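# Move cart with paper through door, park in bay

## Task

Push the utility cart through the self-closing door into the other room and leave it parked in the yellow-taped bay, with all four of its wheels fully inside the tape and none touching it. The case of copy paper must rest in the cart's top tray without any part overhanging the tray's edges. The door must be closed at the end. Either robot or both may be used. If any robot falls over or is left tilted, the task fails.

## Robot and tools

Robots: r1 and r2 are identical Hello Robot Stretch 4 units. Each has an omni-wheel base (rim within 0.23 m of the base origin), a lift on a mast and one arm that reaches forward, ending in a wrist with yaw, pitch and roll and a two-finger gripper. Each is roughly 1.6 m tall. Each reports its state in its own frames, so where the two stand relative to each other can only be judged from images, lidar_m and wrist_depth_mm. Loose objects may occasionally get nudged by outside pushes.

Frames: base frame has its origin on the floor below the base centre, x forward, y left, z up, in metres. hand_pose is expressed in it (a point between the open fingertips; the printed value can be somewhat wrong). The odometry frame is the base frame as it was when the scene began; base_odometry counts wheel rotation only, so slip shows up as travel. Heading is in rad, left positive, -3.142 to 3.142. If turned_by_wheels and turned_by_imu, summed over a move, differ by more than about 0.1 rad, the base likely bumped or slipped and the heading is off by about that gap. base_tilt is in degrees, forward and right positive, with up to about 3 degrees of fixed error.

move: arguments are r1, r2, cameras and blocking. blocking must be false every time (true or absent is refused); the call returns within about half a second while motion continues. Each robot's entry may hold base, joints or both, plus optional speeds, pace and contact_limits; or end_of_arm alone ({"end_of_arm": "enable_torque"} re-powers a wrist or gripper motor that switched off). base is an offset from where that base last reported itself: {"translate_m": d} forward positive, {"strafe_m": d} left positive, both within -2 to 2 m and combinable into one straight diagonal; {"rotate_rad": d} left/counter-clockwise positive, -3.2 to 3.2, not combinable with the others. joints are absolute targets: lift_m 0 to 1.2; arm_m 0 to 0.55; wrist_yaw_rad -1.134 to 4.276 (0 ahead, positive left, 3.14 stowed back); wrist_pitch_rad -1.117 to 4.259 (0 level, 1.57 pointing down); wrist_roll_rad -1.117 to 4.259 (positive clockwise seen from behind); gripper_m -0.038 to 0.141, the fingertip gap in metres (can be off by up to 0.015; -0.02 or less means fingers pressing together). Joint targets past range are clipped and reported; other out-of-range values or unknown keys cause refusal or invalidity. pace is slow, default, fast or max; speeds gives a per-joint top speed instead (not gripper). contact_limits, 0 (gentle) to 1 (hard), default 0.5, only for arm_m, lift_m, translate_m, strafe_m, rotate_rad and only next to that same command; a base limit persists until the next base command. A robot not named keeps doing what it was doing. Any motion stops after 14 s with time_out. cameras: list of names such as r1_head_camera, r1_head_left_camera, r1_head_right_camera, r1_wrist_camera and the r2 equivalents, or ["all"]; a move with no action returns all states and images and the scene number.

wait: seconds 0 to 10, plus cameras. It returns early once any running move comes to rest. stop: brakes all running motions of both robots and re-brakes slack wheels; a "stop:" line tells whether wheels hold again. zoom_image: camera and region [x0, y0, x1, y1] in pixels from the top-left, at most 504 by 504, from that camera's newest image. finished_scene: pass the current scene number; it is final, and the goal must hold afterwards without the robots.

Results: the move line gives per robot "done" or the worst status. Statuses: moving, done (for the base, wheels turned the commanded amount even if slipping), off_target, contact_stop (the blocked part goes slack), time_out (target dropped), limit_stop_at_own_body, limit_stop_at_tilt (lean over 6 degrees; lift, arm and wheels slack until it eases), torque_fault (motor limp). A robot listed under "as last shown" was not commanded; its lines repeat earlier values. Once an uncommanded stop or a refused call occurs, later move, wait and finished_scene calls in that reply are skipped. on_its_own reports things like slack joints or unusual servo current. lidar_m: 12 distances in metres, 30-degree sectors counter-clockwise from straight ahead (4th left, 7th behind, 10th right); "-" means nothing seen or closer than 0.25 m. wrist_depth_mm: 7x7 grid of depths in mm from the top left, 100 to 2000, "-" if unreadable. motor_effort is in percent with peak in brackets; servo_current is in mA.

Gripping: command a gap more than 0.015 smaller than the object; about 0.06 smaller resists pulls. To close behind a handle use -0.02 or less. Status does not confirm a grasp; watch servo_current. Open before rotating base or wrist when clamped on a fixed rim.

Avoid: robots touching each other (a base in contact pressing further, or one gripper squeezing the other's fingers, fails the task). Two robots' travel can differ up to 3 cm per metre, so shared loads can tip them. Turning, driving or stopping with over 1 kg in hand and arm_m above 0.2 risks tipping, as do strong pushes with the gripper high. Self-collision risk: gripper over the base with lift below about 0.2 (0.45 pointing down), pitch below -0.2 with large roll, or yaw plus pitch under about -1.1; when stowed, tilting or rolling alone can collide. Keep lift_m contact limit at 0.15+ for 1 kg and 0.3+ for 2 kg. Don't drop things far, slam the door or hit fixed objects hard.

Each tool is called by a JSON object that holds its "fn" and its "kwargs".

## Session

{"fn": "move", "kwargs": {}}

Scene clock: 0.00 s.
r1.base_odometry: x=+0.000 y=+0.000 heading=+0.000
r1.turned_by_wheels: +0.000
r1.turned_by_imu: +0.000
r1.base_tilt: forward=-1.6 right=+1.3
r1.lidar_m: 0.96 1.73 2.02 2.40 3.92 1.60 0.85 0.77 0.78 0.89 0.77 0.78
r1.base_status: not commanded
r1.joint_positions: lift_m=+0.124 arm_m=+0.000 wrist_yaw_rad=+3.194 wrist_pitch_rad=+0.002 wrist_roll_rad=+0.000 gripper_m=+0.056
r1.joint_status: not commanded
r1.measured_speeds: all 0
r1.motor_effort: lift_m=+19 arm_m=-4 wheel_0=-2 wheel_1=+1 wheel_2=+0
r1.servo_current: wrist_yaw_rad=59 wrist_pitch_rad=46 wrist_roll_rad=46 gripper_m=39
r1.hand_pose: x=-0.1216 y=+0.0722 z=+0.3019 quat_wxyz=(-0.026, -0.001, +0.000, +1.000) (m; r1's base frame)
r1.wrist_depth_mm: - 135 - - - - - / - 123 135 - - - - / - 121 191 - - - - / 110 136 194 - - - - / 137 - - - 1618 - - / 226 - 190 1098 188 1160 1118 / 224 163 750 798 768 768 759
r2.base_odometry: x=+0.000 y=+0.000 heading=+0.000
r2.turned_by_wheels: +0.000
r2.turned_by_imu: +0.000
r2.base_tilt: forward=-0.6 right=+0.1
r2.lidar_m: 1.29 1.32 1.58 2.33 2.36 2.78 1.41 1.41 2.77 2.39 2.42 1.48
r2.base_status: not commanded
r2.joint_positions: lift_m=+0.200 arm_m=+0.000 wrist_yaw_rad=+3.211 wrist_pitch_rad=+0.001 wrist_roll_rad=+0.000 gripper_m=+0.056
r2.joint_status: not commanded
r2.measured_speeds: all 0
r2.motor_effort: lift_m=+18 arm_m=-4 wheel_0=-1 wheel_1=+1 wheel_2=+1
r2.servo_current: wrist_yaw_rad=46 wrist_pitch_rad=39 wrist_roll_rad=52 gripper_m=52
r2.hand_pose: x=-0.1229 y=+0.0671 z=+0.3779 quat_wxyz=(-0.035, -0.001, +0.000, +0.999) (m; r2's base frame)
r2.wrist_depth_mm: - - 137 - - - - / - - 137 - - - - / - 109 138 - - - - / - 140 175 - - - - / 214 - - - - - - / 213 1281 196 1255 190 1336 1182 / 208 243 866 - - 854 878
pictures: r1_head_camera, r1_head_left_camera, r1_head_right_camera, r1_wrist_camera, r2_head_camera, r2_head_left_camera, r2_head_right_camera, r2_wrist_camera
Images, in order (width x height): r1_head_camera 420x560, r1_head_left_camera 420x672, r1_head_right_camera 420x672, r1_wrist_camera 616x392, r2_head_camera 420x560, r2_head_left_camera 420x672, r2_head_right_camera 420x672, r2_wrist_camera 616x392.

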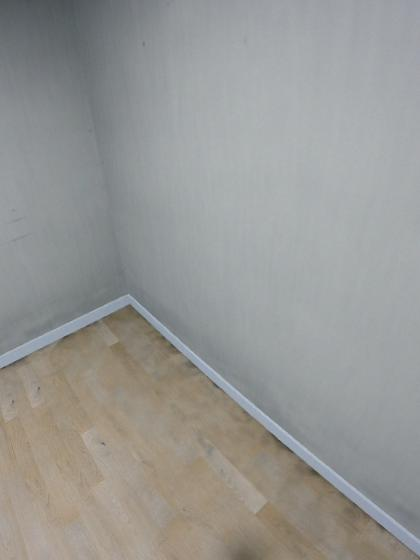

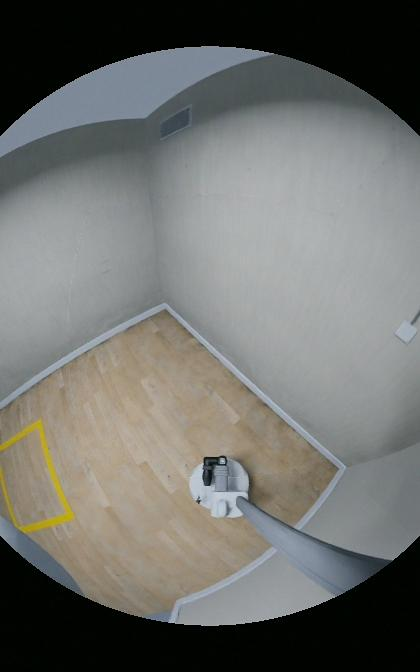

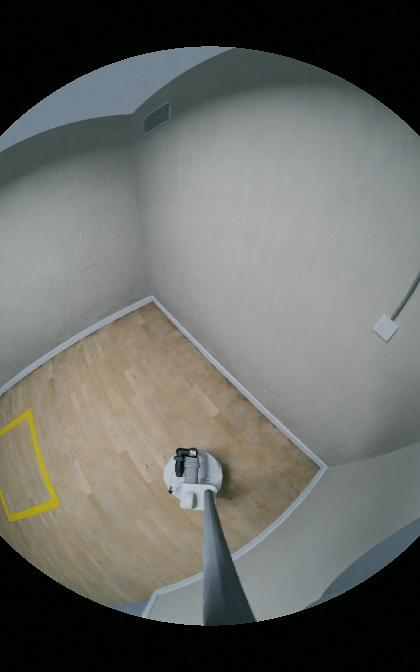

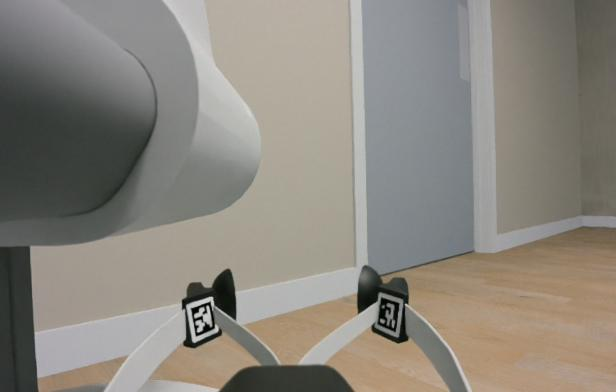

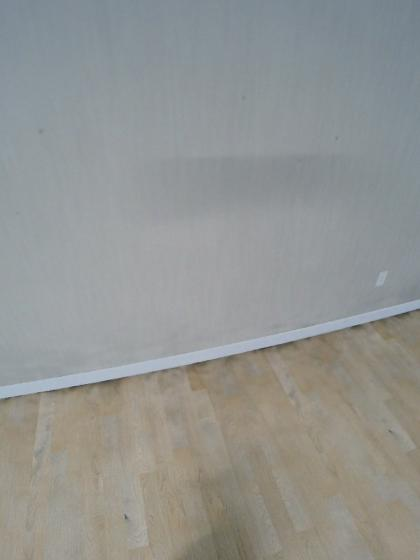

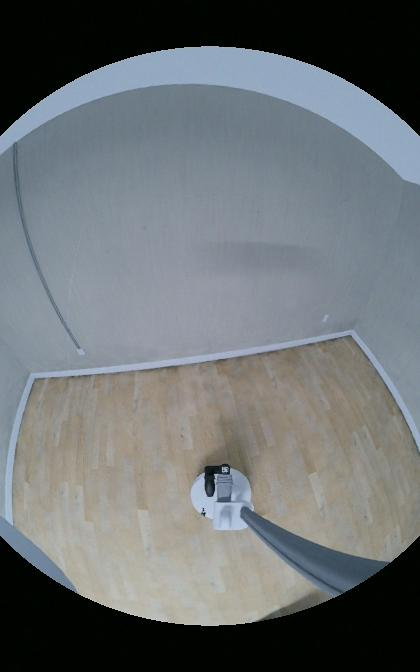

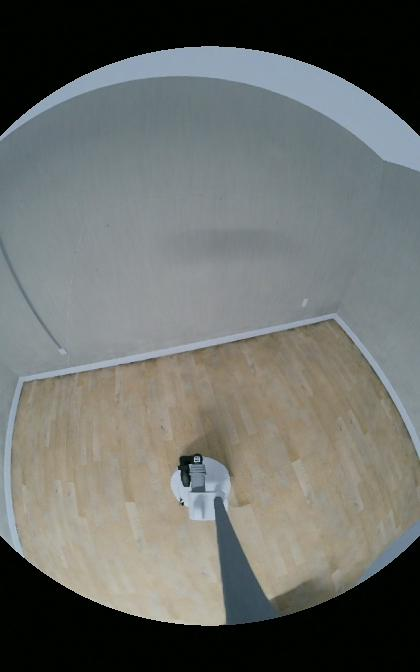

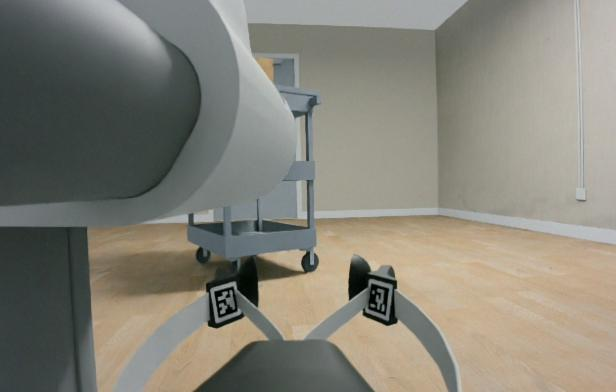

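{"fn": "move", "kwargs": {"blocking": false, "r1": {"base":{"rotate_rad":-2.356},"pace":"fast"}, "r2": {"base":{"rotate_rad":-2.9},"joints":{"lift_m":0.68,"wrist_yaw_rad":0,"gripper_m":0.1},"pace":"fast"}}}

{"fn": "wait", "kwargs": {"seconds": 2.5}}

{"fn": "wait", "kwargs": {"seconds": 1, "cameras": ["r1_head_camera","r1_head_left_camera","r2_head_camera","r2_head_left_camera"]}}

Scene clock: 13.20 s.
move: r1 moving; r2 moving
r1.base_odometry: x=+0.000 y=+0.000 heading=-0.379
r1.turned_by_wheels: -0.379
r1.turned_by_imu: -0.380
r1.base_tilt: forward=-1.6 right=+1.3
r1.lidar_m: 0.79 1.06 2.01 2.05 2.68 3.91 1.18 0.80 0.74 0.75 0.83 0.77
r1.base_status: rotate_rad moving
r1.joint_positions: lift_m=+0.124 arm_m=+0.000 wrist_yaw_rad=+3.194 wrist_pitch_rad=+0.002 wrist_roll_rad=+0.000 gripper_m=+0.056
r1.joint_status: not commanded
r1.measured_speeds: translate_m=+0.000 strafe_m=+0.000 rotate_rad=-1.461 lift_m=+0.000 arm_m=+0.000 wrist_yaw_rad=+0.000 wrist_pitch_rad=+0.000 wrist_roll_rad=+0.000
r1.motor_effort: lift_m=+19(20) arm_m=-4(4) wheel_0=+9(10) wheel_1=+10(10) wheel_2=+9(9)
r1.servo_current: wrist_yaw_rad=46(59) wrist_pitch_rad=39(52) wrist_roll_rad=33(65) gripper_m=39(46)
r1.hand_pose: x=-0.1216 y=+0.0722 z=+0.3019 quat_wxyz=(-0.026, -0.001, +0.000, +1.000) (m; r1's base frame)
r1.wrist_depth_mm: - 135 - - - - - / - 123 135 - - - - / - 121 191 - - - - / 110 136 203 - - - - / 137 - 1308 1863 - - - / 225 - 191 1160 188 1138 1118 / 224 750 759 798 778 750 759
r2.base_odometry: x=+0.000 y=+0.000 heading=-0.379
r2.turned_by_wheels: -0.379
r2.turned_by_imu: -0.367
r2.base_tilt: forward=-0.7 right=+0.0
r2.lidar_m: 1.41 1.28 1.36 1.78 2.35 2.35 3.14 1.40 3.75 2.54 2.39 2.03
r2.base_status: rotate_rad moving
r2.joint_positions: lift_m=+0.263 arm_m=+0.000 wrist_yaw_rad=+2.601 wrist_pitch_rad=+0.001 wrist_roll_rad=+0.000 gripper_m=+0.075
r2.joint_status: lift_m moving; wrist_yaw_rad moving; gripper_m moving
r2.measured_speeds: translate_m=-0.001 strafe_m=+0.001 rotate_rad=-1.461 lift_m=+0.244 arm_m=+0.000 wrist_yaw_rad=-1.735 wrist_pitch_rad=+0.000 wrist_roll_rad=+0.000
r2.motor_effort: lift_m=+24(25) arm_m=-4(4) wheel_0=+13(13) wheel_1=+10(12) wheel_2=+12(12)
r2.servo_current: wrist_yaw_rad=130(130) wrist_pitch_rad=46(46) wrist_roll_rad=52(65) gripper_m=98(98)
r2.hand_pose: x=-0.0314 y=+0.2233 z=+0.4410 quat_wxyz=(+0.267, -0.001, +0.000, +0.964) (m; r2's base frame)
r2.wrist_depth_mm: - - - - - - - / - - - - - - - / - - - - - - - / - - - - - - - / - - - - - - - / 1499 1430 190 1499 189 1537 1336 / 1060 976 1060 - 1042 960 991
pictures: none

Scene clock: 14.77 s.
earlier move: r1 done; r2 moving
r1.base_odometry: x=+0.000 y=+0.000 heading=-2.356
r1.turned_by_wheels: -1.977
r1.turned_by_imu: -1.988
r1.base_tilt: forward=-1.6 right=+1.3
r1.lidar_m: 0.75 0.81 0.82 0.77 0.83 1.20 2.01 2.17 3.12 2.44 1.00 0.77
r1.base_status: done
r1.joint_positions: lift_m=+0.124 arm_m=+0.000 wrist_yaw_rad=+3.194 wrist_pitch_rad=+0.002 wrist_roll_rad=+0.000 gripper_m=+0.056
r1.joint_status: not commanded
r1.measured_speeds: all 0
r1.motor_effort: lift_m=+20(20) arm_m=-4(4) wheel_0=+2(11) wheel_1=+0(11) wheel_2=-1(10)
r1.servo_current: wrist_yaw_rad=65(65) wrist_pitch_rad=39(52) wrist_roll_rad=59(65) gripper_m=39(52)
r1.hand_pose: x=-0.1216 y=+0.0722 z=+0.3019 quat_wxyz=(-0.026, -0.001, +0.000, +1.000) (m; r1's base frame)
r1.wrist_depth_mm: - 135 - - - - - / - 123 146 - - - - / - 121 192 - - - - / 110 136 207 - - - - / 216 - - - - 1808 - / 991 1182 193 1182 189 1138 1042 / 750 750 741 798 778 759 759
r2.base_odometry: x=+0.000 y=+0.000 heading=-2.900
r2.turned_by_wheels: -2.521
r2.turned_by_imu: -2.454
r2.base_tilt: forward=-0.7 right=+0.0
r2.lidar_m: 1.42 3.31 2.46 2.35 1.87 1.36 1.30 1.37 1.94 2.33 2.48 3.48
r2.base_status: rotate_rad moving
r2.joint_positions: lift_m=+0.680 arm_m=+0.000 wrist_yaw_rad=+0.005 wrist_pitch_rad=+0.001 wrist_roll_rad=+0.000 gripper_m=+0.100
r2.joint_status: lift_m moving; wrist_yaw_rad moving; the others done
r2.measured_speeds: translate_m=+0.000 strafe_m=+0.000 rotate_rad=+0.000 lift_m=+0.000 arm_m=+0.000 wrist_yaw_rad=-0.110 wrist_pitch_rad=+0.000 wrist_roll_rad=+0.000
r2.motor_effort: lift_m=+21(26) arm_m=-4(4) wheel_0=+0(15) wheel_1=+0(14) wheel_2=+2(12)
r2.servo_current: wrist_yaw_rad=72(130) wrist_pitch_rad=39(46) wrist_roll_rad=46(65) gripper_m=46(98)
r2.hand_pose: x=+0.4598 y=-0.0860 z=+0.8577 quat_wxyz=(+1.000, +0.000, +0.001, +0.002) (m; r2's base frame)
r2.wrist_depth_mm: - - - - - - - / - - - - - - - / - - - - - - - / - - - 1464 - - - / - - - - - - - / - - 193 1205 191 - - / 1921 1863 1983 - - 1808 1756
wait: 1.57 of 2.5 s (r1 has come to rest)
pictures: none

Scene clock: 15.10 s.
earlier move: r2 done
r1.base_odometry: x=+0.000 y=+0.000 heading=-2.356
r1.turned_by_wheels: +0.000
r1.turned_by_imu: +0.000
r1.base_tilt: forward=-1.6 right=+1.3
r1.lidar_m: 0.73 0.79 0.79 0.77 0.84 1.22 2.01 2.17 3.11 2.46 1.04 0.78
r1.base_status: done
r1.joint_positions: lift_m=+0.124 arm_m=+0.000 wrist_yaw_rad=+3.194 wrist_pitch_rad=+0.002 wrist_roll_rad=+0.000 gripper_m=+0.056
r1.joint_status: not commanded
r1.measured_speeds: all 0
r1.motor_effort: lift_m=+19(20) arm_m=-4(4) wheel_0=+2(11) wheel_1=+0(11) wheel_2=-1(10)
r1.servo_current: wrist_yaw_rad=46(65) wrist_pitch_rad=39(52) wrist_roll_rad=59(65) gripper_m=46(52)
r1.hand_pose: x=-0.1216 y=+0.0722 z=+0.3019 quat_wxyz=(-0.026, -0.001, +0.000, +1.000) (m; r1's base frame)
r1.wrist_depth_mm: - 135 - - - - - / - 123 146 - - - - / - 121 191 - - - - / 111 136 207 - - - - / 216 - - - - 1808 - / 1008 1229 194 1160 187 1138 1060 / 741 750 759 798 778 759 759
r2.base_odometry: x=+0.000 y=+0.000 heading=-2.900
r2.turned_by_wheels: +0.000
r2.turned_by_imu: +0.000
r2.base_tilt: forward=-0.7 right=+0.1
r2.lidar_m: 1.37 3.31 2.45 2.40 1.81 1.36 1.30 1.38 1.96 2.32 2.46 3.47
r2.base_status: done
r2.joint_positions: lift_m=+0.680 arm_m=+0.000 wrist_yaw_rad=+0.003 wrist_pitch_rad=+0.001 wrist_roll_rad=+0.000 gripper_m=+0.100
r2.joint_status: all done
r2.measured_speeds: all 0
r2.motor_effort: lift_m=+21(26) arm_m=-4(4) wheel_0=+2(15) wheel_1=+0(14) wheel_2=+2(12)
r2.servo_current: wrist_yaw_rad=33(130) wrist_pitch_rad=39(46) wrist_roll_rad=46(65) gripper_m=52(98)
r2.hand_pose: x=+0.4596 y=-0.0866 z=+0.8577 quat_wxyz=(+1.000, +0.000, +0.001, +0.001) (m; r2's base frame)
r2.wrist_depth_mm: - - - - - - - / - - - - - - - / - - - - - - - / - - - 1464 - - - / - - - - - - - / - - 195 1205 191 - - / 1921 1808 1921 - - 1808 1756
wait: 0.33 of 1 s (r2 has come to rest)
pictures: r1_head_camera, r1_head_left_camera, r2_head_camera, r2_head_left_camera
Images, in order (width x height): r1_head_camera 420x560, r1_head_left_camera 420x672, r2_head_camera 420x560, r2_head_left_camera 420x672.

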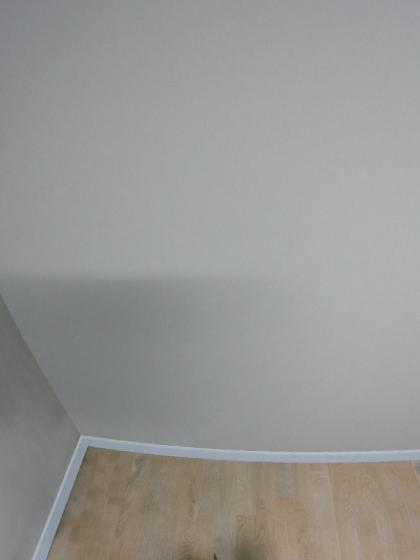

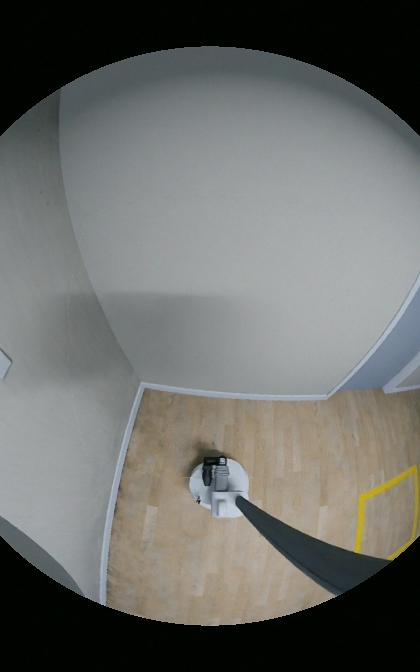

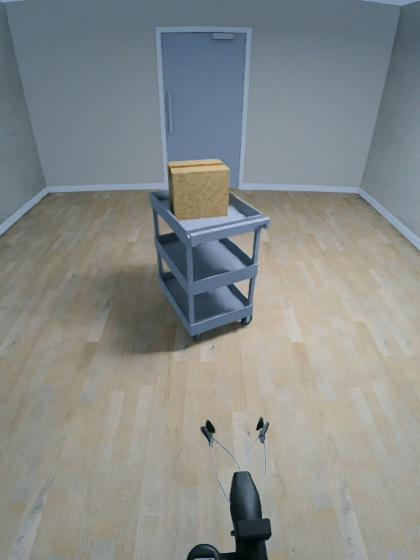

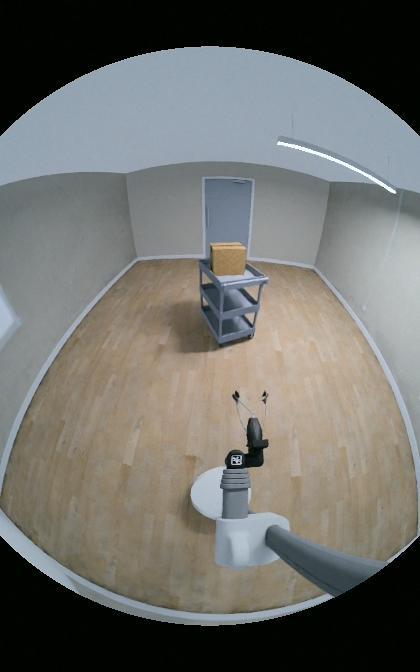

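{"fn": "move", "kwargs": {"blocking": false, "r1": {"base":{"strafe_m":-1.7},"pace":"fast"}, "r2": {"base":{"rotate_rad":-0.15},"joints":{"wrist_roll_rad":1.571}}}}

{"fn": "wait", "kwargs": {"seconds": 1.5}}

{"fn": "move", "kwargs": {"blocking": false, "r2": {"base":{"translate_m":0.66,"strafe_m":0.22}}}}

{"fn": "wait", "kwargs": {"seconds": 3.5}}

{"fn": "wait", "kwargs": {"seconds": 2.5, "cameras": ["r1_head_camera","r1_head_left_camera","r2_head_camera","r2_wrist_camera"]}}

Scene clock: 40.07 s.
move: r1 moving; r2 moving
r1.base_odometry: x=-0.041 y=+0.041 heading=-2.356
r1.turned_by_wheels: +0.000
r1.turned_by_imu: +0.000
r1.base_tilt: forward=-1.6 right=+1.3
r1.lidar_m: 0.74 0.79 0.84 0.82 0.89 1.30 1.99 2.18 3.10 2.45 1.03 0.77
r1.base_status: strafe_m moving
r1.joint_positions: lift_m=+0.124 arm_m=+0.000 wrist_yaw_rad=+3.194 wrist_pitch_rad=+0.002 wrist_roll_rad=+0.000 gripper_m=+0.056
r1.joint_status: not commanded
r1.measured_speeds: translate_m=+0.000 strafe_m=-0.226 rotate_rad=+0.002 lift_m=+0.000 arm_m=+0.000 wrist_yaw_rad=+0.000 wrist_pitch_rad=+0.000 wrist_roll_rad=+0.000
r1.motor_effort: lift_m=+19(20) arm_m=-4(4) wheel_0=+10(13) wheel_1=-8(11) wheel_2=-1(1)
r1.servo_current: wrist_yaw_rad=52(59) wrist_pitch_rad=46(46) wrist_roll_rad=39(65) gripper_m=39(46)
r1.hand_pose: x=-0.1216 y=+0.0722 z=+0.3019 quat_wxyz=(-0.026, -0.001, +0.000, +1.000) (m; r1's base frame)
r1.wrist_depth_mm: - 135 - - - - - / - 123 146 - - - - / - 121 192 - - - - / 110 136 207 - - - - / 216 - - - - 1808 - / 1025 1205 193 1182 187 1160 1098 / 750 759 750 788 778 759 768
r2.base_odometry: x=+0.000 y=+0.000 heading=-3.047
r2.turned_by_wheels: -0.147
r2.turned_by_imu: -0.143
r2.base_tilt: forward=-0.7 right=+0.0
r2.lidar_m: 1.39 1.89 2.59 2.38 2.13 1.43 1.31 1.33 1.69 2.33 2.37 3.03
r2.base_status: rotate_rad moving
r2.joint_positions: lift_m=+0.680 arm_m=+0.000 wrist_yaw_rad=+0.003 wrist_pitch_rad=+0.001 wrist_roll_rad=+0.588 gripper_m=+0.100
r2.joint_status: wrist_roll_rad moving
r2.measured_speeds: translate_m=-0.001 strafe_m=+0.000 rotate_rad=-0.118 lift_m=+0.000 arm_m=+0.000 wrist_yaw_rad=+0.000 wrist_pitch_rad=+0.000 wrist_roll_rad=+1.820
r2.motor_effort: lift_m=+21(21) arm_m=-4(4) wheel_0=+3(9) wheel_1=+4(9) wheel_2=+5(10)
r2.servo_current: wrist_yaw_rad=52(52) wrist_pitch_rad=39(46) wrist_roll_rad=65(111) gripper_m=46(52)
r2.hand_pose: x=+0.4595 y=-0.0867 z=+0.8577 quat_wxyz=(+0.957, +0.290, +0.001, +0.001) (m; r2's base frame)
r2.wrist_depth_mm: - - - - - - - / - - - - - - - / - - - - - - - / - - 1499 - - - - / - - 1430 - - - 1756 / - - 193 1336 194 1576 1397 / - - - - - 1366 1138
pictures: none

Scene clock: 41.07 s.
earlier move: r1 moving; r2 done
r1.base_odometry: x=-0.303 y=+0.303 heading=-2.356
r1.turned_by_wheels: +0.000
r1.turned_by_imu: -0.002
r1.base_tilt: forward=-1.6 right=+1.3
r1.lidar_m: 0.72 0.78 1.12 1.18 1.28 1.85 2.04 2.19 3.13 2.37 1.07 0.76
r1.base_status: strafe_m moving
r1.joint_positions: lift_m=+0.124 arm_m=+0.000 wrist_yaw_rad=+3.194 wrist_pitch_rad=+0.002 wrist_roll_rad=+0.000 gripper_m=+0.056
r1.joint_status: not commanded
r1.measured_speeds: translate_m=+0.000 strafe_m=-0.400 rotate_rad=+0.002 lift_m=+0.000 arm_m=+0.000 wrist_yaw_rad=+0.000 wrist_pitch_rad=+0.000 wrist_roll_rad=+0.000
r1.motor_effort: lift_m=+20(20) arm_m=-4(4) wheel_0=+7(15) wheel_1=-6(13) wheel_2=-2(2)
r1.servo_current: wrist_yaw_rad=46(78) wrist_pitch_rad=39(46) wrist_roll_rad=52(72) gripper_m=46(46)
r1.hand_pose: x=-0.1216 y=+0.0722 z=+0.3019 quat_wxyz=(-0.026, -0.001, +0.000, +1.000) (m; r1's base frame)
r1.wrist_depth_mm: - 135 - - - - - / - 123 146 - - - - / - 121 191 - - - - / 110 136 206 - - - - / 217 - - - - - 1708 / 991 1182 193 1182 187 1160 1098 / 741 741 750 798 778 768 750
r2.base_odometry: x=+0.000 y=+0.000 heading=-3.049
r2.turned_by_wheels: -0.002
r2.turned_by_imu: -0.002
r2.base_tilt: forward=-0.7 right=+0.1
r2.lidar_m: 1.40 1.81 2.56 2.39 2.11 1.43 1.30 1.34 1.70 2.31 2.37 3.02
r2.base_status: done
r2.joint_positions: lift_m=+0.680 arm_m=+0.000 wrist_yaw_rad=+0.003 wrist_pitch_rad=+0.001 wrist_roll_rad=+1.569 gripper_m=+0.100
r2.joint_status: all done
r2.measured_speeds: all 0
r2.motor_effort: lift_m=+21(21) arm_m=-4(4) wheel_0=+5(9) wheel_1=+3(9) wheel_2=+4(10)
r2.servo_current: wrist_yaw_rad=46(52) wrist_pitch_rad=39(46) wrist_roll_rad=46(111) gripper_m=52(52)
r2.hand_pose: x=+0.4595 y=-0.0867 z=+0.8577 quat_wxyz=(+0.708, +0.706, +0.001, +0.001) (m; r2's base frame)
r2.wrist_depth_mm: - - - - - 1661 1182 / - - - - - 1708 1182 / - - - - - 1756 1205 / - - - - - 1537 1182 / - - - 1499 1863 1464 1205 / - - 193 1255 192 1366 1229 / - - - - - 1921 1182
wait: 1.00 of 1.5 s (r2 has come to rest)
pictures: none

Scene clock: 41.57 s.
earlier move: r1 moving
move: r2 moving
r1.base_odometry: x=-0.444 y=+0.444 heading=-2.356
r1.turned_by_wheels: +0.000
r1.turned_by_imu: -0.001
r1.base_tilt: forward=-1.5 right=+1.3
r1.lidar_m: 0.71 0.73 1.12 1.39 1.48 2.11 2.05 2.22 3.15 2.37 1.07 0.73
r1.base_status: strafe_m moving
r1.joint_positions: lift_m=+0.124 arm_m=+0.000 wrist_yaw_rad=+3.194 wrist_pitch_rad=+0.002 wrist_roll_rad=+0.000 gripper_m=+0.056
r1.joint_status: not commanded
r1.measured_speeds: translate_m=+0.000 strafe_m=-0.400 rotate_rad=+0.001 lift_m=+0.000 arm_m=+0.000 wrist_yaw_rad=+0.000 wrist_pitch_rad=+0.000 wrist_roll_rad=+0.000
r1.motor_effort: lift_m=+20(20) arm_m=-4(4) wheel_0=+8(8) wheel_1=-5(7) wheel_2=-1(2)
r1.servo_current: wrist_yaw_rad=52(59) wrist_pitch_rad=39(52) wrist_roll_rad=65(65) gripper_m=39(46)
r1.hand_pose: x=-0.1216 y=+0.0722 z=+0.3019 quat_wxyz=(-0.026, -0.001, +0.000, +1.000) (m; r1's base frame)
r1.wrist_depth_mm: - 135 - - - - - / - 123 146 - - - - / - 121 191 - - - - / 111 136 206 - - - - / 216 - - - - - - / 1025 1205 193 1182 188 1138 1118 / 750 759 741 798 778 759 759
r2.base_odometry: x=-0.030 y=-0.013 heading=-3.049
r2.turned_by_wheels: +0.000
r2.turned_by_imu: +0.000
r2.base_tilt: forward=-0.7 right=+0.0
r2.lidar_m: 1.36 1.81 2.55 2.37 2.19 1.47 1.34 1.38 1.71 2.33 2.36 3.04
r2.base_status: translate_m moving; strafe_m moving
r2.joint_positions: lift_m=+0.680 arm_m=+0.000 wrist_yaw_rad=+0.003 wrist_pitch_rad=+0.001 wrist_roll_rad=+1.569 gripper_m=+0.100
r2.joint_status: not commanded
r2.measured_speeds: translate_m=+0.122 strafe_m=+0.042 rotate_rad=-0.008 lift_m=+0.000 arm_m=+0.000 wrist_yaw_rad=+0.000 wrist_pitch_rad=+0.000 wrist_roll_rad=+0.000
r2.motor_effort: lift_m=+21(21) arm_m=-4(4) wheel_0=+8(10) wheel_1=+10(10) wheel_2=-12(12)
r2.servo_current: wrist_yaw_rad=52(52) wrist_pitch_rad=39(46) wrist_roll_rad=46(59) gripper_m=52(59)
r2.hand_pose: x=+0.4595 y=-0.0867 z=+0.8577 quat_wxyz=(+0.708, +0.706, +0.001, +0.001) (m; r2's base frame)
r2.wrist_depth_mm: - - - - - 1708 1160 / - - - - - 1756 1182 / - - - - - 1756 1205 / - - - - - 1576 1205 / - - - 1464 1863 1430 1182 / - - 192 1205 193 1205 1205 / - - - - - 1863 1182
pictures: none

Scene clock: 44.80 s.
earlier move: r1 moving; r2 done
r1.base_odometry: x=-1.202 y=+1.202 heading=-2.356
r1.turned_by_wheels: +0.000
r1.turned_by_imu: -0.005
r1.base_tilt: forward=-1.6 right=+1.3
r1.lidar_m: 0.72 0.78 1.01 2.46 2.61 2.17 2.12 2.28 2.31 2.19 0.89 0.75
r1.base_status: strafe_m moving
r1.joint_positions: lift_m=+0.124 arm_m=+0.000 wrist_yaw_rad=+3.194 wrist_pitch_rad=+0.002 wrist_roll_rad=+0.000 gripper_m=+0.056
r1.joint_status: not commanded
r1.measured_speeds: all 0
r1.motor_effort: lift_m=+20(20) arm_m=-4(4) wheel_0=-1(9) wheel_1=+3(9) wheel_2=-1(2)
r1.servo_current: wrist_yaw_rad=39(78) wrist_pitch_rad=46(52) wrist_roll_rad=46(65) gripper_m=39(52)
r1.hand_pose: x=-0.1216 y=+0.0722 z=+0.3019 quat_wxyz=(-0.026, -0.001, +0.000, +1.000) (m; r1's base frame)
r1.wrist_depth_mm: - 133 133 - - - - / - 112 133 - - - - / - 115 136 - - - - / - 134 187 - - - - / 206 - - - - - - / 220 1229 193 1182 187 1138 1118 / 219 750 750 788 778 723 759
r2.base_odometry: x=-0.637 y=-0.281 heading=-3.049
r2.turned_by_wheels: +0.000
r2.turned_by_imu: +0.001
r2.base_tilt: forward=-0.7 right=+0.0
r2.lidar_m: 0.71 1.29 2.45 2.23 2.26 2.17 2.00 2.03 2.57 2.48 2.53 0.93
r2.base_status: done
r2.joint_positions: lift_m=+0.680 arm_m=+0.000 wrist_yaw_rad=+0.003 wrist_pitch_rad=+0.001 wrist_roll_rad=+1.569 gripper_m=+0.100
r2.joint_status: not commanded
r2.measured_speeds: all 0
r2.motor_effort: lift_m=+21(21) arm_m=-4(4) wheel_0=+3(10) wheel_1=+2(11) wheel_2=-4(14)
r2.servo_current: wrist_yaw_rad=52(59) wrist_pitch_rad=39(46) wrist_roll_rad=39(59) gripper_m=52(59)
r2.hand_pose: x=+0.4595 y=-0.0867 z=+0.8577 quat_wxyz=(+0.708, +0.706, +0.001, +0.001) (m; r2's base frame)
r2.wrist_depth_mm: - - - - - 1661 1160 / - - - - - 1576 1205 / - - - - - 723 991 / - - - 654 - 627 - / - - 820 597 - 585 574 / - - 193 535 194 549 544 / - - - - - 1756 1182
wait: 3.23 of 3.5 s (r2 has come to rest)
pictures: none

Scene clock: 44.97 s.
earlier move: r1 done
r1.base_odometry: x=-1.202 y=+1.202 heading=-2.356
r1.turned_by_wheels: +0.000
r1.turned_by_imu: +0.000
r1.base_tilt: forward=-1.6 right=+1.3
r1.lidar_m: 0.72 0.76 1.02 2.46 2.61 2.16 2.11 2.27 2.31 2.19 0.91 0.76
r1.base_status: done
r1.joint_positions: lift_m=+0.124 arm_m=+0.000 wrist_yaw_rad=+3.194 wrist_pitch_rad=+0.002 wrist_roll_rad=+0.000 gripper_m=+0.056
r1.joint_status: not commanded
r1.measured_speeds: all 0
r1.motor_effort: lift_m=+20(20) arm_m=-4(4) wheel_0=-1(9) wheel_1=+2(9) wheel_2=+0(2)
r1.servo_current: wrist_yaw_rad=52(78) wrist_pitch_rad=39(52) wrist_roll_rad=59(65) gripper_m=39(52)
r1.hand_pose: x=-0.1216 y=+0.0722 z=+0.3019 quat_wxyz=(-0.026, -0.001, +0.000, +1.000) (m; r1's base frame)
r1.wrist_depth_mm: - 133 133 - - - - / - 112 133 - - - - / - 115 136 - - - - / - 134 187 - - - - / 206 - - - - - - / 220 1182 193 1205 187 1138 1098 / 220 759 750 778 788 723 750
r2.base_odometry: x=-0.637 y=-0.281 heading=-3.049
r2.turned_by_wheels: +0.000
r2.turned_by_imu: +0.000
r2.base_tilt: forward=-0.7 right=+0.1
r2.lidar_m: 0.71 1.29 2.48 2.23 2.25 2.16 1.97 2.02 2.56 2.46 2.52 0.89
r2.base_status: done
r2.joint_positions: lift_m=+0.680 arm_m=+0.000 wrist_yaw_rad=+0.003 wrist_pitch_rad=+0.001 wrist_roll_rad=+1.569 gripper_m=+0.100
r2.joint_status: not commanded
r2.measured_speeds: all 0
r2.motor_effort: lift_m=+21(21) arm_m=-4(4) wheel_0=+3(10) wheel_1=+1(11) wheel_2=-3(14)
r2.servo_current: wrist_yaw_rad=46(59) wrist_pitch_rad=33(46) wrist_roll_rad=46(59) gripper_m=52(59)
r2.hand_pose: x=+0.4595 y=-0.0867 z=+0.8577 quat_wxyz=(+0.708, +0.706, +0.001, +0.001) (m; r2's base frame)
r2.wrist_depth_mm: - - - - - 1708 1160 / - - - - - 1576 1182 / - - - - - 707 976 / - - - 654 - 627 - / - - 831 597 - 580 580 / - - 192 535 194 549 544 / - - - - - 1708 1182
wait: 0.17 of 2.5 s (r1 has come to rest)
pictures: r1_head_camera, r1_head_left_camera, r2_head_camera, r2_wrist_camera
Images, in order (width x height): r1_head_camera 420x560, r1_head_left_camera 420x672, r2_head_camera 420x560, r2_wrist_camera 616x392.

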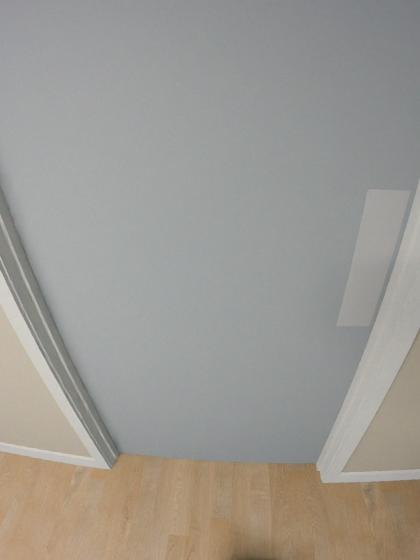

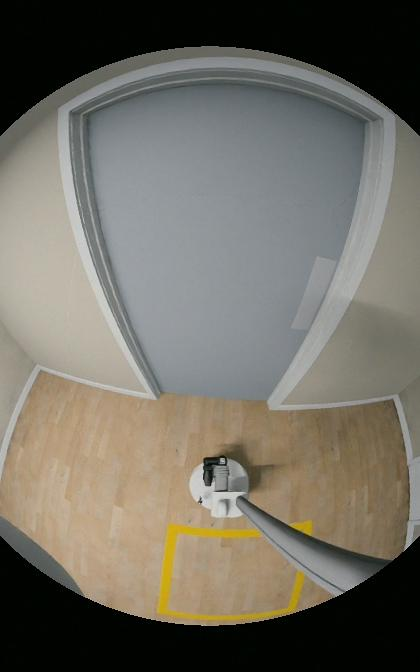

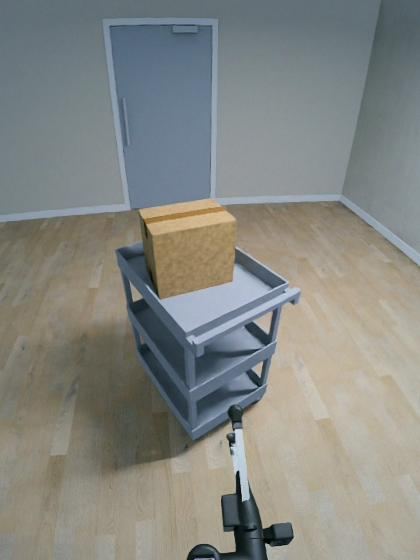

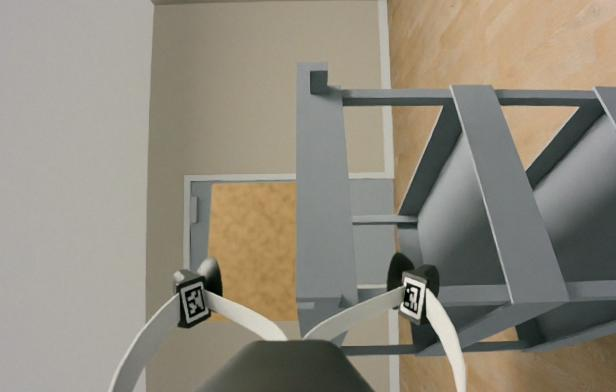

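{"fn": "move", "kwargs": {"blocking": false, "r1": {"base":{"translate_m":1.35,"strafe_m":-0.1},"contact_limits":{"translate_m":0.9},"speeds":{},"pace":"default"}}}

{"fn": "zoom_image", "kwargs": {"camera": "r2_head_camera", "region": [100, 180, 320, 450]}}

r1: "speeds" must be an object that gives a speed for at least one key that is commanded beside it, as in {"wrist_pitch_rad": 1.82}; or leave "speeds" out
Scene clock: 51.17 s.
r1.base_odometry: x=-1.202 y=+1.202 heading=-2.356
r1.turned_by_wheels: +0.000
r1.turned_by_imu: +0.000
r1.base_tilt: forward=-1.6 right=+1.3
r1.lidar_m: 0.74 0.78 0.99 2.46 2.60 2.18 2.11 2.25 2.31 2.17 0.91 0.76
r1.base_status: done
r1.joint_positions: lift_m=+0.124 arm_m=+0.000 wrist_yaw_rad=+3.194 wrist_pitch_rad=+0.002 wrist_roll_rad=+0.000 gripper_m=+0.056
r1.joint_status: not commanded
r1.measured_speeds: all 0
r1.motor_effort: lift_m=+20(20) arm_m=-4(4) wheel_0=-1(9) wheel_1=+2(9) wheel_2=+0(2)
r1.servo_current: wrist_yaw_rad=46(78) wrist_pitch_rad=39(52) wrist_roll_rad=52(65) gripper_m=33(52)
r1.hand_pose: x=-0.1216 y=+0.0722 z=+0.3019 quat_wxyz=(-0.026, -0.001, +0.000, +1.000) (m; r1's base frame)
r1.wrist_depth_mm: - 133 133 - - - - / - 112 133 - - - - / - 115 136 - - - - / - 134 188 - - - - / 206 - - - - - - / 220 1229 194 1182 188 1160 1098 / 219 750 741 788 778 732 759
r2.base_odometry: x=-0.637 y=-0.281 heading=-3.049
r2.turned_by_wheels: +0.000
r2.turned_by_imu: +0.000
r2.base_tilt: forward=-0.6 right=+0.1
r2.lidar_m: 0.67 1.31 2.45 2.22 2.27 2.16 1.98 2.02 2.57 2.48 2.52 0.90
r2.base_status: done
r2.joint_positions: lift_m=+0.680 arm_m=+0.000 wrist_yaw_rad=+0.003 wrist_pitch_rad=+0.001 wrist_roll_rad=+1.569 gripper_m=+0.100
r2.joint_status: not commanded
r2.measured_speeds: all 0
r2.motor_effort: lift_m=+21(21) arm_m=-4(4) wheel_0=+3(10) wheel_1=+2(11) wheel_2=-3(14)
r2.servo_current: wrist_yaw_rad=39(59) wrist_pitch_rad=39(46) wrist_roll_rad=52(59) gripper_m=59(59)
r2.hand_pose: x=+0.4595 y=-0.0867 z=+0.8577 quat_wxyz=(+0.708, +0.706, +0.001, +0.001) (m; r2's base frame)
r2.wrist_depth_mm: - - - - - 1661 1160 / - - - - - 1576 1160 / - - - - - 699 976 / - - - 654 - 621 - / - - 842 591 - 580 580 / - - 193 544 194 549 549 / - - - - - 1756 1205
pictures: none

Scaled by 1.867 from the camera's 420x560 image, which has a finer 1200x1600 frame.
This view is cut from an older image: the scene may have changed since it was taken.

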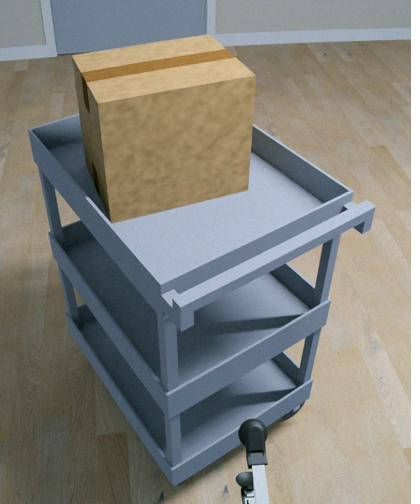

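{"fn": "move", "kwargs": {"blocking": false, "r1": {"base":{"translate_m":1.38,"strafe_m":-0.1},"contact_limits":{"translate_m":0.9},"pace":"default"}, "cameras": ["r2_head_camera"]}}

{"fn": "zoom_image", "kwargs": {"camera": "r2_head_camera", "region": [110, 190, 210, 340]}}

Scene clock: 59.97 s.
move: r1 moving
r1.base_odometry: x=-1.226 y=+1.181 heading=-2.356
r1.turned_by_wheels: +0.000
r1.turned_by_imu: +0.000
r1.base_tilt: forward=-1.6 right=+1.3
r1.lidar_m: 0.69 0.73 0.98 2.47 2.59 2.21 2.13 2.30 2.31 2.06 0.85 0.72
r1.base_status: translate_m moving; strafe_m moving
r1.joint_positions: lift_m=+0.124 arm_m=+0.000 wrist_yaw_rad=+3.194 wrist_pitch_rad=+0.002 wrist_roll_rad=+0.000 gripper_m=+0.056
r1.joint_status: not commanded
r1.measured_speeds: translate_m=+0.120 strafe_m=-0.010 rotate_rad=-0.004 lift_m=+0.000 arm_m=+0.000 wrist_yaw_rad=+0.000 wrist_pitch_rad=+0.000 wrist_roll_rad=+0.000
r1.motor_effort: lift_m=+19(20) arm_m=-4(4) wheel_0=+8(8) wheel_1=+4(7) wheel_2=-9(9)
r1.servo_current: wrist_yaw_rad=52(52) wrist_pitch_rad=46(52) wrist_roll_rad=33(65) gripper_m=39(46)
r1.contact_limits: translate_m 0.9
r1.hand_pose: x=-0.1216 y=+0.0722 z=+0.3019 quat_wxyz=(-0.026, -0.001, +0.000, +1.000) (m; r1's base frame)
r1.wrist_depth_mm: - 133 133 - - - - / - 112 133 - - - - / - 115 136 - - - - / - 134 188 - - - - / 206 - - - - - - / 220 1205 194 1182 187 1138 1118 / 218 750 750 798 778 723 750
r2.base_odometry: x=-0.637 y=-0.281 heading=-3.049
r2.turned_by_wheels: +0.000
r2.turned_by_imu: +0.000
r2.base_tilt: forward=-0.7 right=+0.0
r2.lidar_m: 0.71 1.27 2.43 2.24 2.28 2.15 2.00 2.00 2.59 2.49 2.55 0.91
r2.base_status: not commanded
r2.joint_positions: lift_m=+0.680 arm_m=+0.000 wrist_yaw_rad=+0.003 wrist_pitch_rad=+0.001 wrist_roll_rad=+1.569 gripper_m=+0.100
r2.joint_status: not commanded
r2.measured_speeds: all 0
r2.motor_effort: lift_m=+21(21) arm_m=-4(4) wheel_0=+2(3) wheel_1=+2(2) wheel_2=-3(3)
r2.servo_current: wrist_yaw_rad=52(52) wrist_pitch_rad=39(46) wrist_roll_rad=46(59) gripper_m=52(52)
r2.hand_pose: x=+0.4595 y=-0.0867 z=+0.8577 quat_wxyz=(+0.708, +0.706, +0.001, +0.001) (m; r2's base frame)
r2.wrist_depth_mm: - - - - - 1661 1182 / - - - - - 1618 1182 / - - - - - 707 991 / - - - 654 - 621 - / - - 820 597 - 585 580 / - - 193 539 193 549 549 / - - - - - 1756 1182
pictures: r2_head_camera
Images, in order (width x height): r2_head_camera 420x560.

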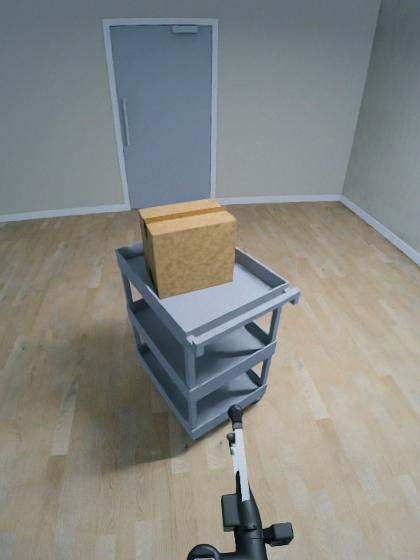

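Scaled by 3.360 from the camera's 420x560 image, which has a finer 1200x1600 frame.

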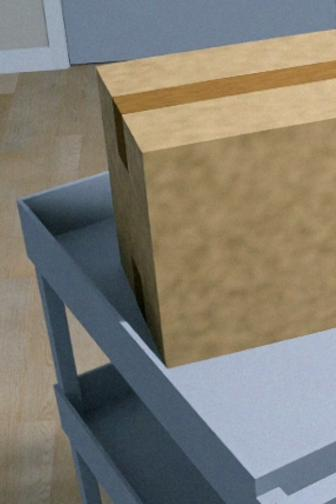

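{"fn": "move", "kwargs": {"blocking": false, "r2": {"base":{"translate_m":0.33},"contact_limits":{"translate_m":0.2},"pace":"slow"}}}

{"fn": "wait", "kwargs": {"seconds": 4.5, "cameras": ["r2_head_camera","r2_wrist_camera","r1_head_left_camera"]}}

Scene clock: 67.03 s.
earlier move: r1 done
move: r2 moving
r1.base_odometry: x=-2.248 y=+0.296 heading=-2.355
r1.turned_by_wheels: +0.000
r1.turned_by_imu: +0.082
r1.base_tilt: forward=-1.6 right=+1.3
r1.lidar_m: 0.26 0.25 - 0.25 0.33 3.50 3.48 0.70 0.92 2.33 2.54 1.96
r1.base_status: done
r1.joint_positions: lift_m=+0.124 arm_m=+0.000 wrist_yaw_rad=+3.196 wrist_pitch_rad=+0.002 wrist_roll_rad=+0.000 gripper_m=+0.056
r1.joint_status: not commanded
r1.measured_speeds: all 0
r1.motor_effort: lift_m=+18(18) arm_m=+4(5) wheel_0=+2(3) wheel_1=+8(8) wheel_2=-3(3)
r1.servo_current: wrist_yaw_rad=39(59) wrist_pitch_rad=39(52) wrist_roll_rad=46(59) gripper_m=39(46)
r1.contact_limits: translate_m 0.9
r1.hand_pose: x=-0.1219 y=+0.0715 z=+0.3020 quat_wxyz=(-0.027, -0.001, +0.000, +1.000) (m; r1's base frame)
r1.wrist_depth_mm: - 135 - - - - - / - 119 135 - - - - / - 123 157 - - - - / 108 135 204 - - - - / 213 1756 - - - - - / 219 1078 193 1182 187 1160 1098 / 218 750 750 788 778 768 759
r2.base_odometry: x=-0.649 y=-0.282 heading=-3.048
r2.turned_by_wheels: +0.000
r2.turned_by_imu: +0.001
r2.base_tilt: forward=-0.7 right=+0.1
r2.lidar_m: 0.70 1.27 2.45 2.23 2.27 2.21 2.00 2.02 2.60 2.49 2.52 0.88
r2.base_status: translate_m moving
r2.joint_positions: lift_m=+0.680 arm_m=+0.000 wrist_yaw_rad=+0.003 wrist_pitch_rad=+0.001 wrist_roll_rad=+1.569 gripper_m=+0.100
r2.joint_status: not commanded
r2.measured_speeds: translate_m=+0.048 strafe_m=+0.000 rotate_rad=+0.001 lift_m=+0.000 arm_m=+0.000 wrist_yaw_rad=+0.000 wrist_pitch_rad=+0.000 wrist_roll_rad=+0.000
r2.motor_effort: lift_m=+21(21) arm_m=-4(4) wheel_0=+6(9) wheel_1=+6(6) wheel_2=-10(10)
r2.servo_current: wrist_yaw_rad=39(59) wrist_pitch_rad=46(46) wrist_roll_rad=52(59) gripper_m=52(59)
r2.contact_limits: translate_m 0.2
r2.hand_pose: x=+0.4595 y=-0.0867 z=+0.8577 quat_wxyz=(+0.708, +0.706, +0.001, +0.001) (m; r2's base frame)
r2.wrist_depth_mm: - - - - - 1708 1182 / - - - - - 1464 1160 / - - - - - 842 976 / - - - 640 - 615 - / - - 820 585 - 564 564 / - - 193 525 192 535 544 / - - - - - 1708 1118
pictures: none

Scene clock: 71.10 s.
earlier move: r2 done
r1.base_odometry: x=-2.248 y=+0.296 heading=-2.355
r1.turned_by_wheels: +0.000
r1.turned_by_imu: +0.000
r1.base_tilt: forward=-1.6 right=+1.3
r1.lidar_m: 0.27 0.25 - 0.25 0.33 3.50 3.47 0.66 0.92 2.33 2.53 1.96
r1.base_status: done
r1.joint_positions: lift_m=+0.124 arm_m=+0.000 wrist_yaw_rad=+3.196 wrist_pitch_rad=+0.002 wrist_roll_rad=+0.000 gripper_m=+0.056
r1.joint_status: not commanded
r1.measured_speeds: all 0
r1.motor_effort: lift_m=+18(19) arm_m=+4(5) wheel_0=+2(3) wheel_1=+8(8) wheel_2=-3(3)
r1.servo_current: wrist_yaw_rad=39(65) wrist_pitch_rad=33(52) wrist_roll_rad=39(78) gripper_m=46(52)
r1.contact_limits: translate_m 0.9
r1.hand_pose: x=-0.1219 y=+0.0715 z=+0.3020 quat_wxyz=(-0.027, -0.001, +0.000, +1.000) (m; r1's base frame)
r1.wrist_depth_mm: - 134 - - - - - / - 120 134 - - - - / - 123 157 - - - - / 108 135 204 - - - - / 211 1708 - - - - - / 220 1098 194 1205 187 1160 1118 / 218 759 750 798 788 759 750
r2.base_odometry: x=-0.965 y=-0.311 heading=-3.048
r2.turned_by_wheels: +0.000
r2.turned_by_imu: +0.001
r2.base_tilt: forward=-0.7 right=+0.1
r2.lidar_m: 0.38 0.69 2.50 2.28 2.31 2.51 2.30 2.36 2.61 2.45 2.48 0.48
r2.base_status: done
r2.joint_positions: lift_m=+0.680 arm_m=+0.000 wrist_yaw_rad=+0.003 wrist_pitch_rad=+0.001 wrist_roll_rad=+1.569 gripper_m=+0.100
r2.joint_status: not commanded
r2.measured_speeds: all 0
r2.motor_effort: lift_m=+21(21) arm_m=-4(4) wheel_0=+5(10) wheel_1=+5(7) wheel_2=-5(11)
r2.servo_current: wrist_yaw_rad=52(65) wrist_pitch_rad=46(46) wrist_roll_rad=46(65) gripper_m=52(59)
r2.contact_limits: translate_m 0.2
r2.hand_pose: x=+0.4595 y=-0.0867 z=+0.8577 quat_wxyz=(+0.708, +0.706, +0.001, +0.001) (m; r2's base frame)
r2.wrist_depth_mm: - - - 413 - 439 433 / - - - 377 - 1708 525 / - - - 273 - 1808 - / - - 539 297 314 798 - / - - 517 229 283 - - / - - 195 206 193 - - / - - 473 - 247 798 -
wait: 4.07 of 4.5 s (r2 has come to rest)
pictures: r1_head_left_camera, r2_head_camera, r2_wrist_camera
Images, in order (width x height): r1_head_left_camera 420x672, r2_head_camera 420x560, r2_wrist_camera 616x392.

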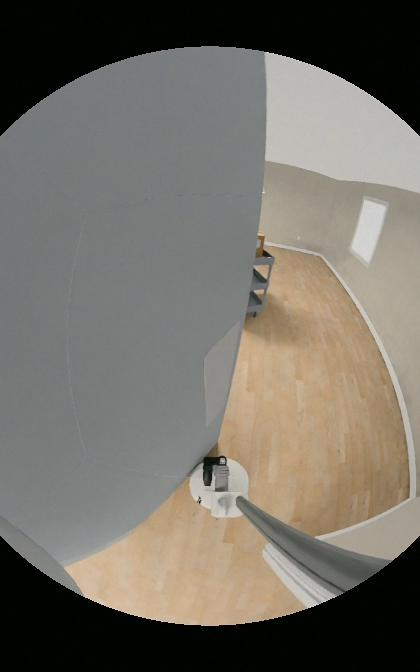

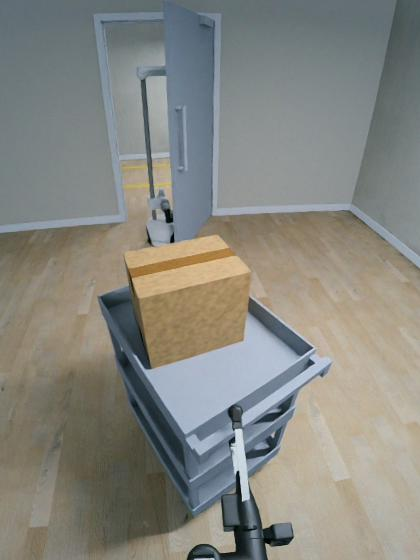

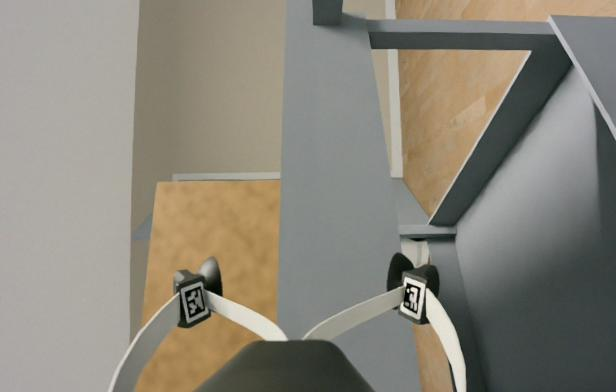

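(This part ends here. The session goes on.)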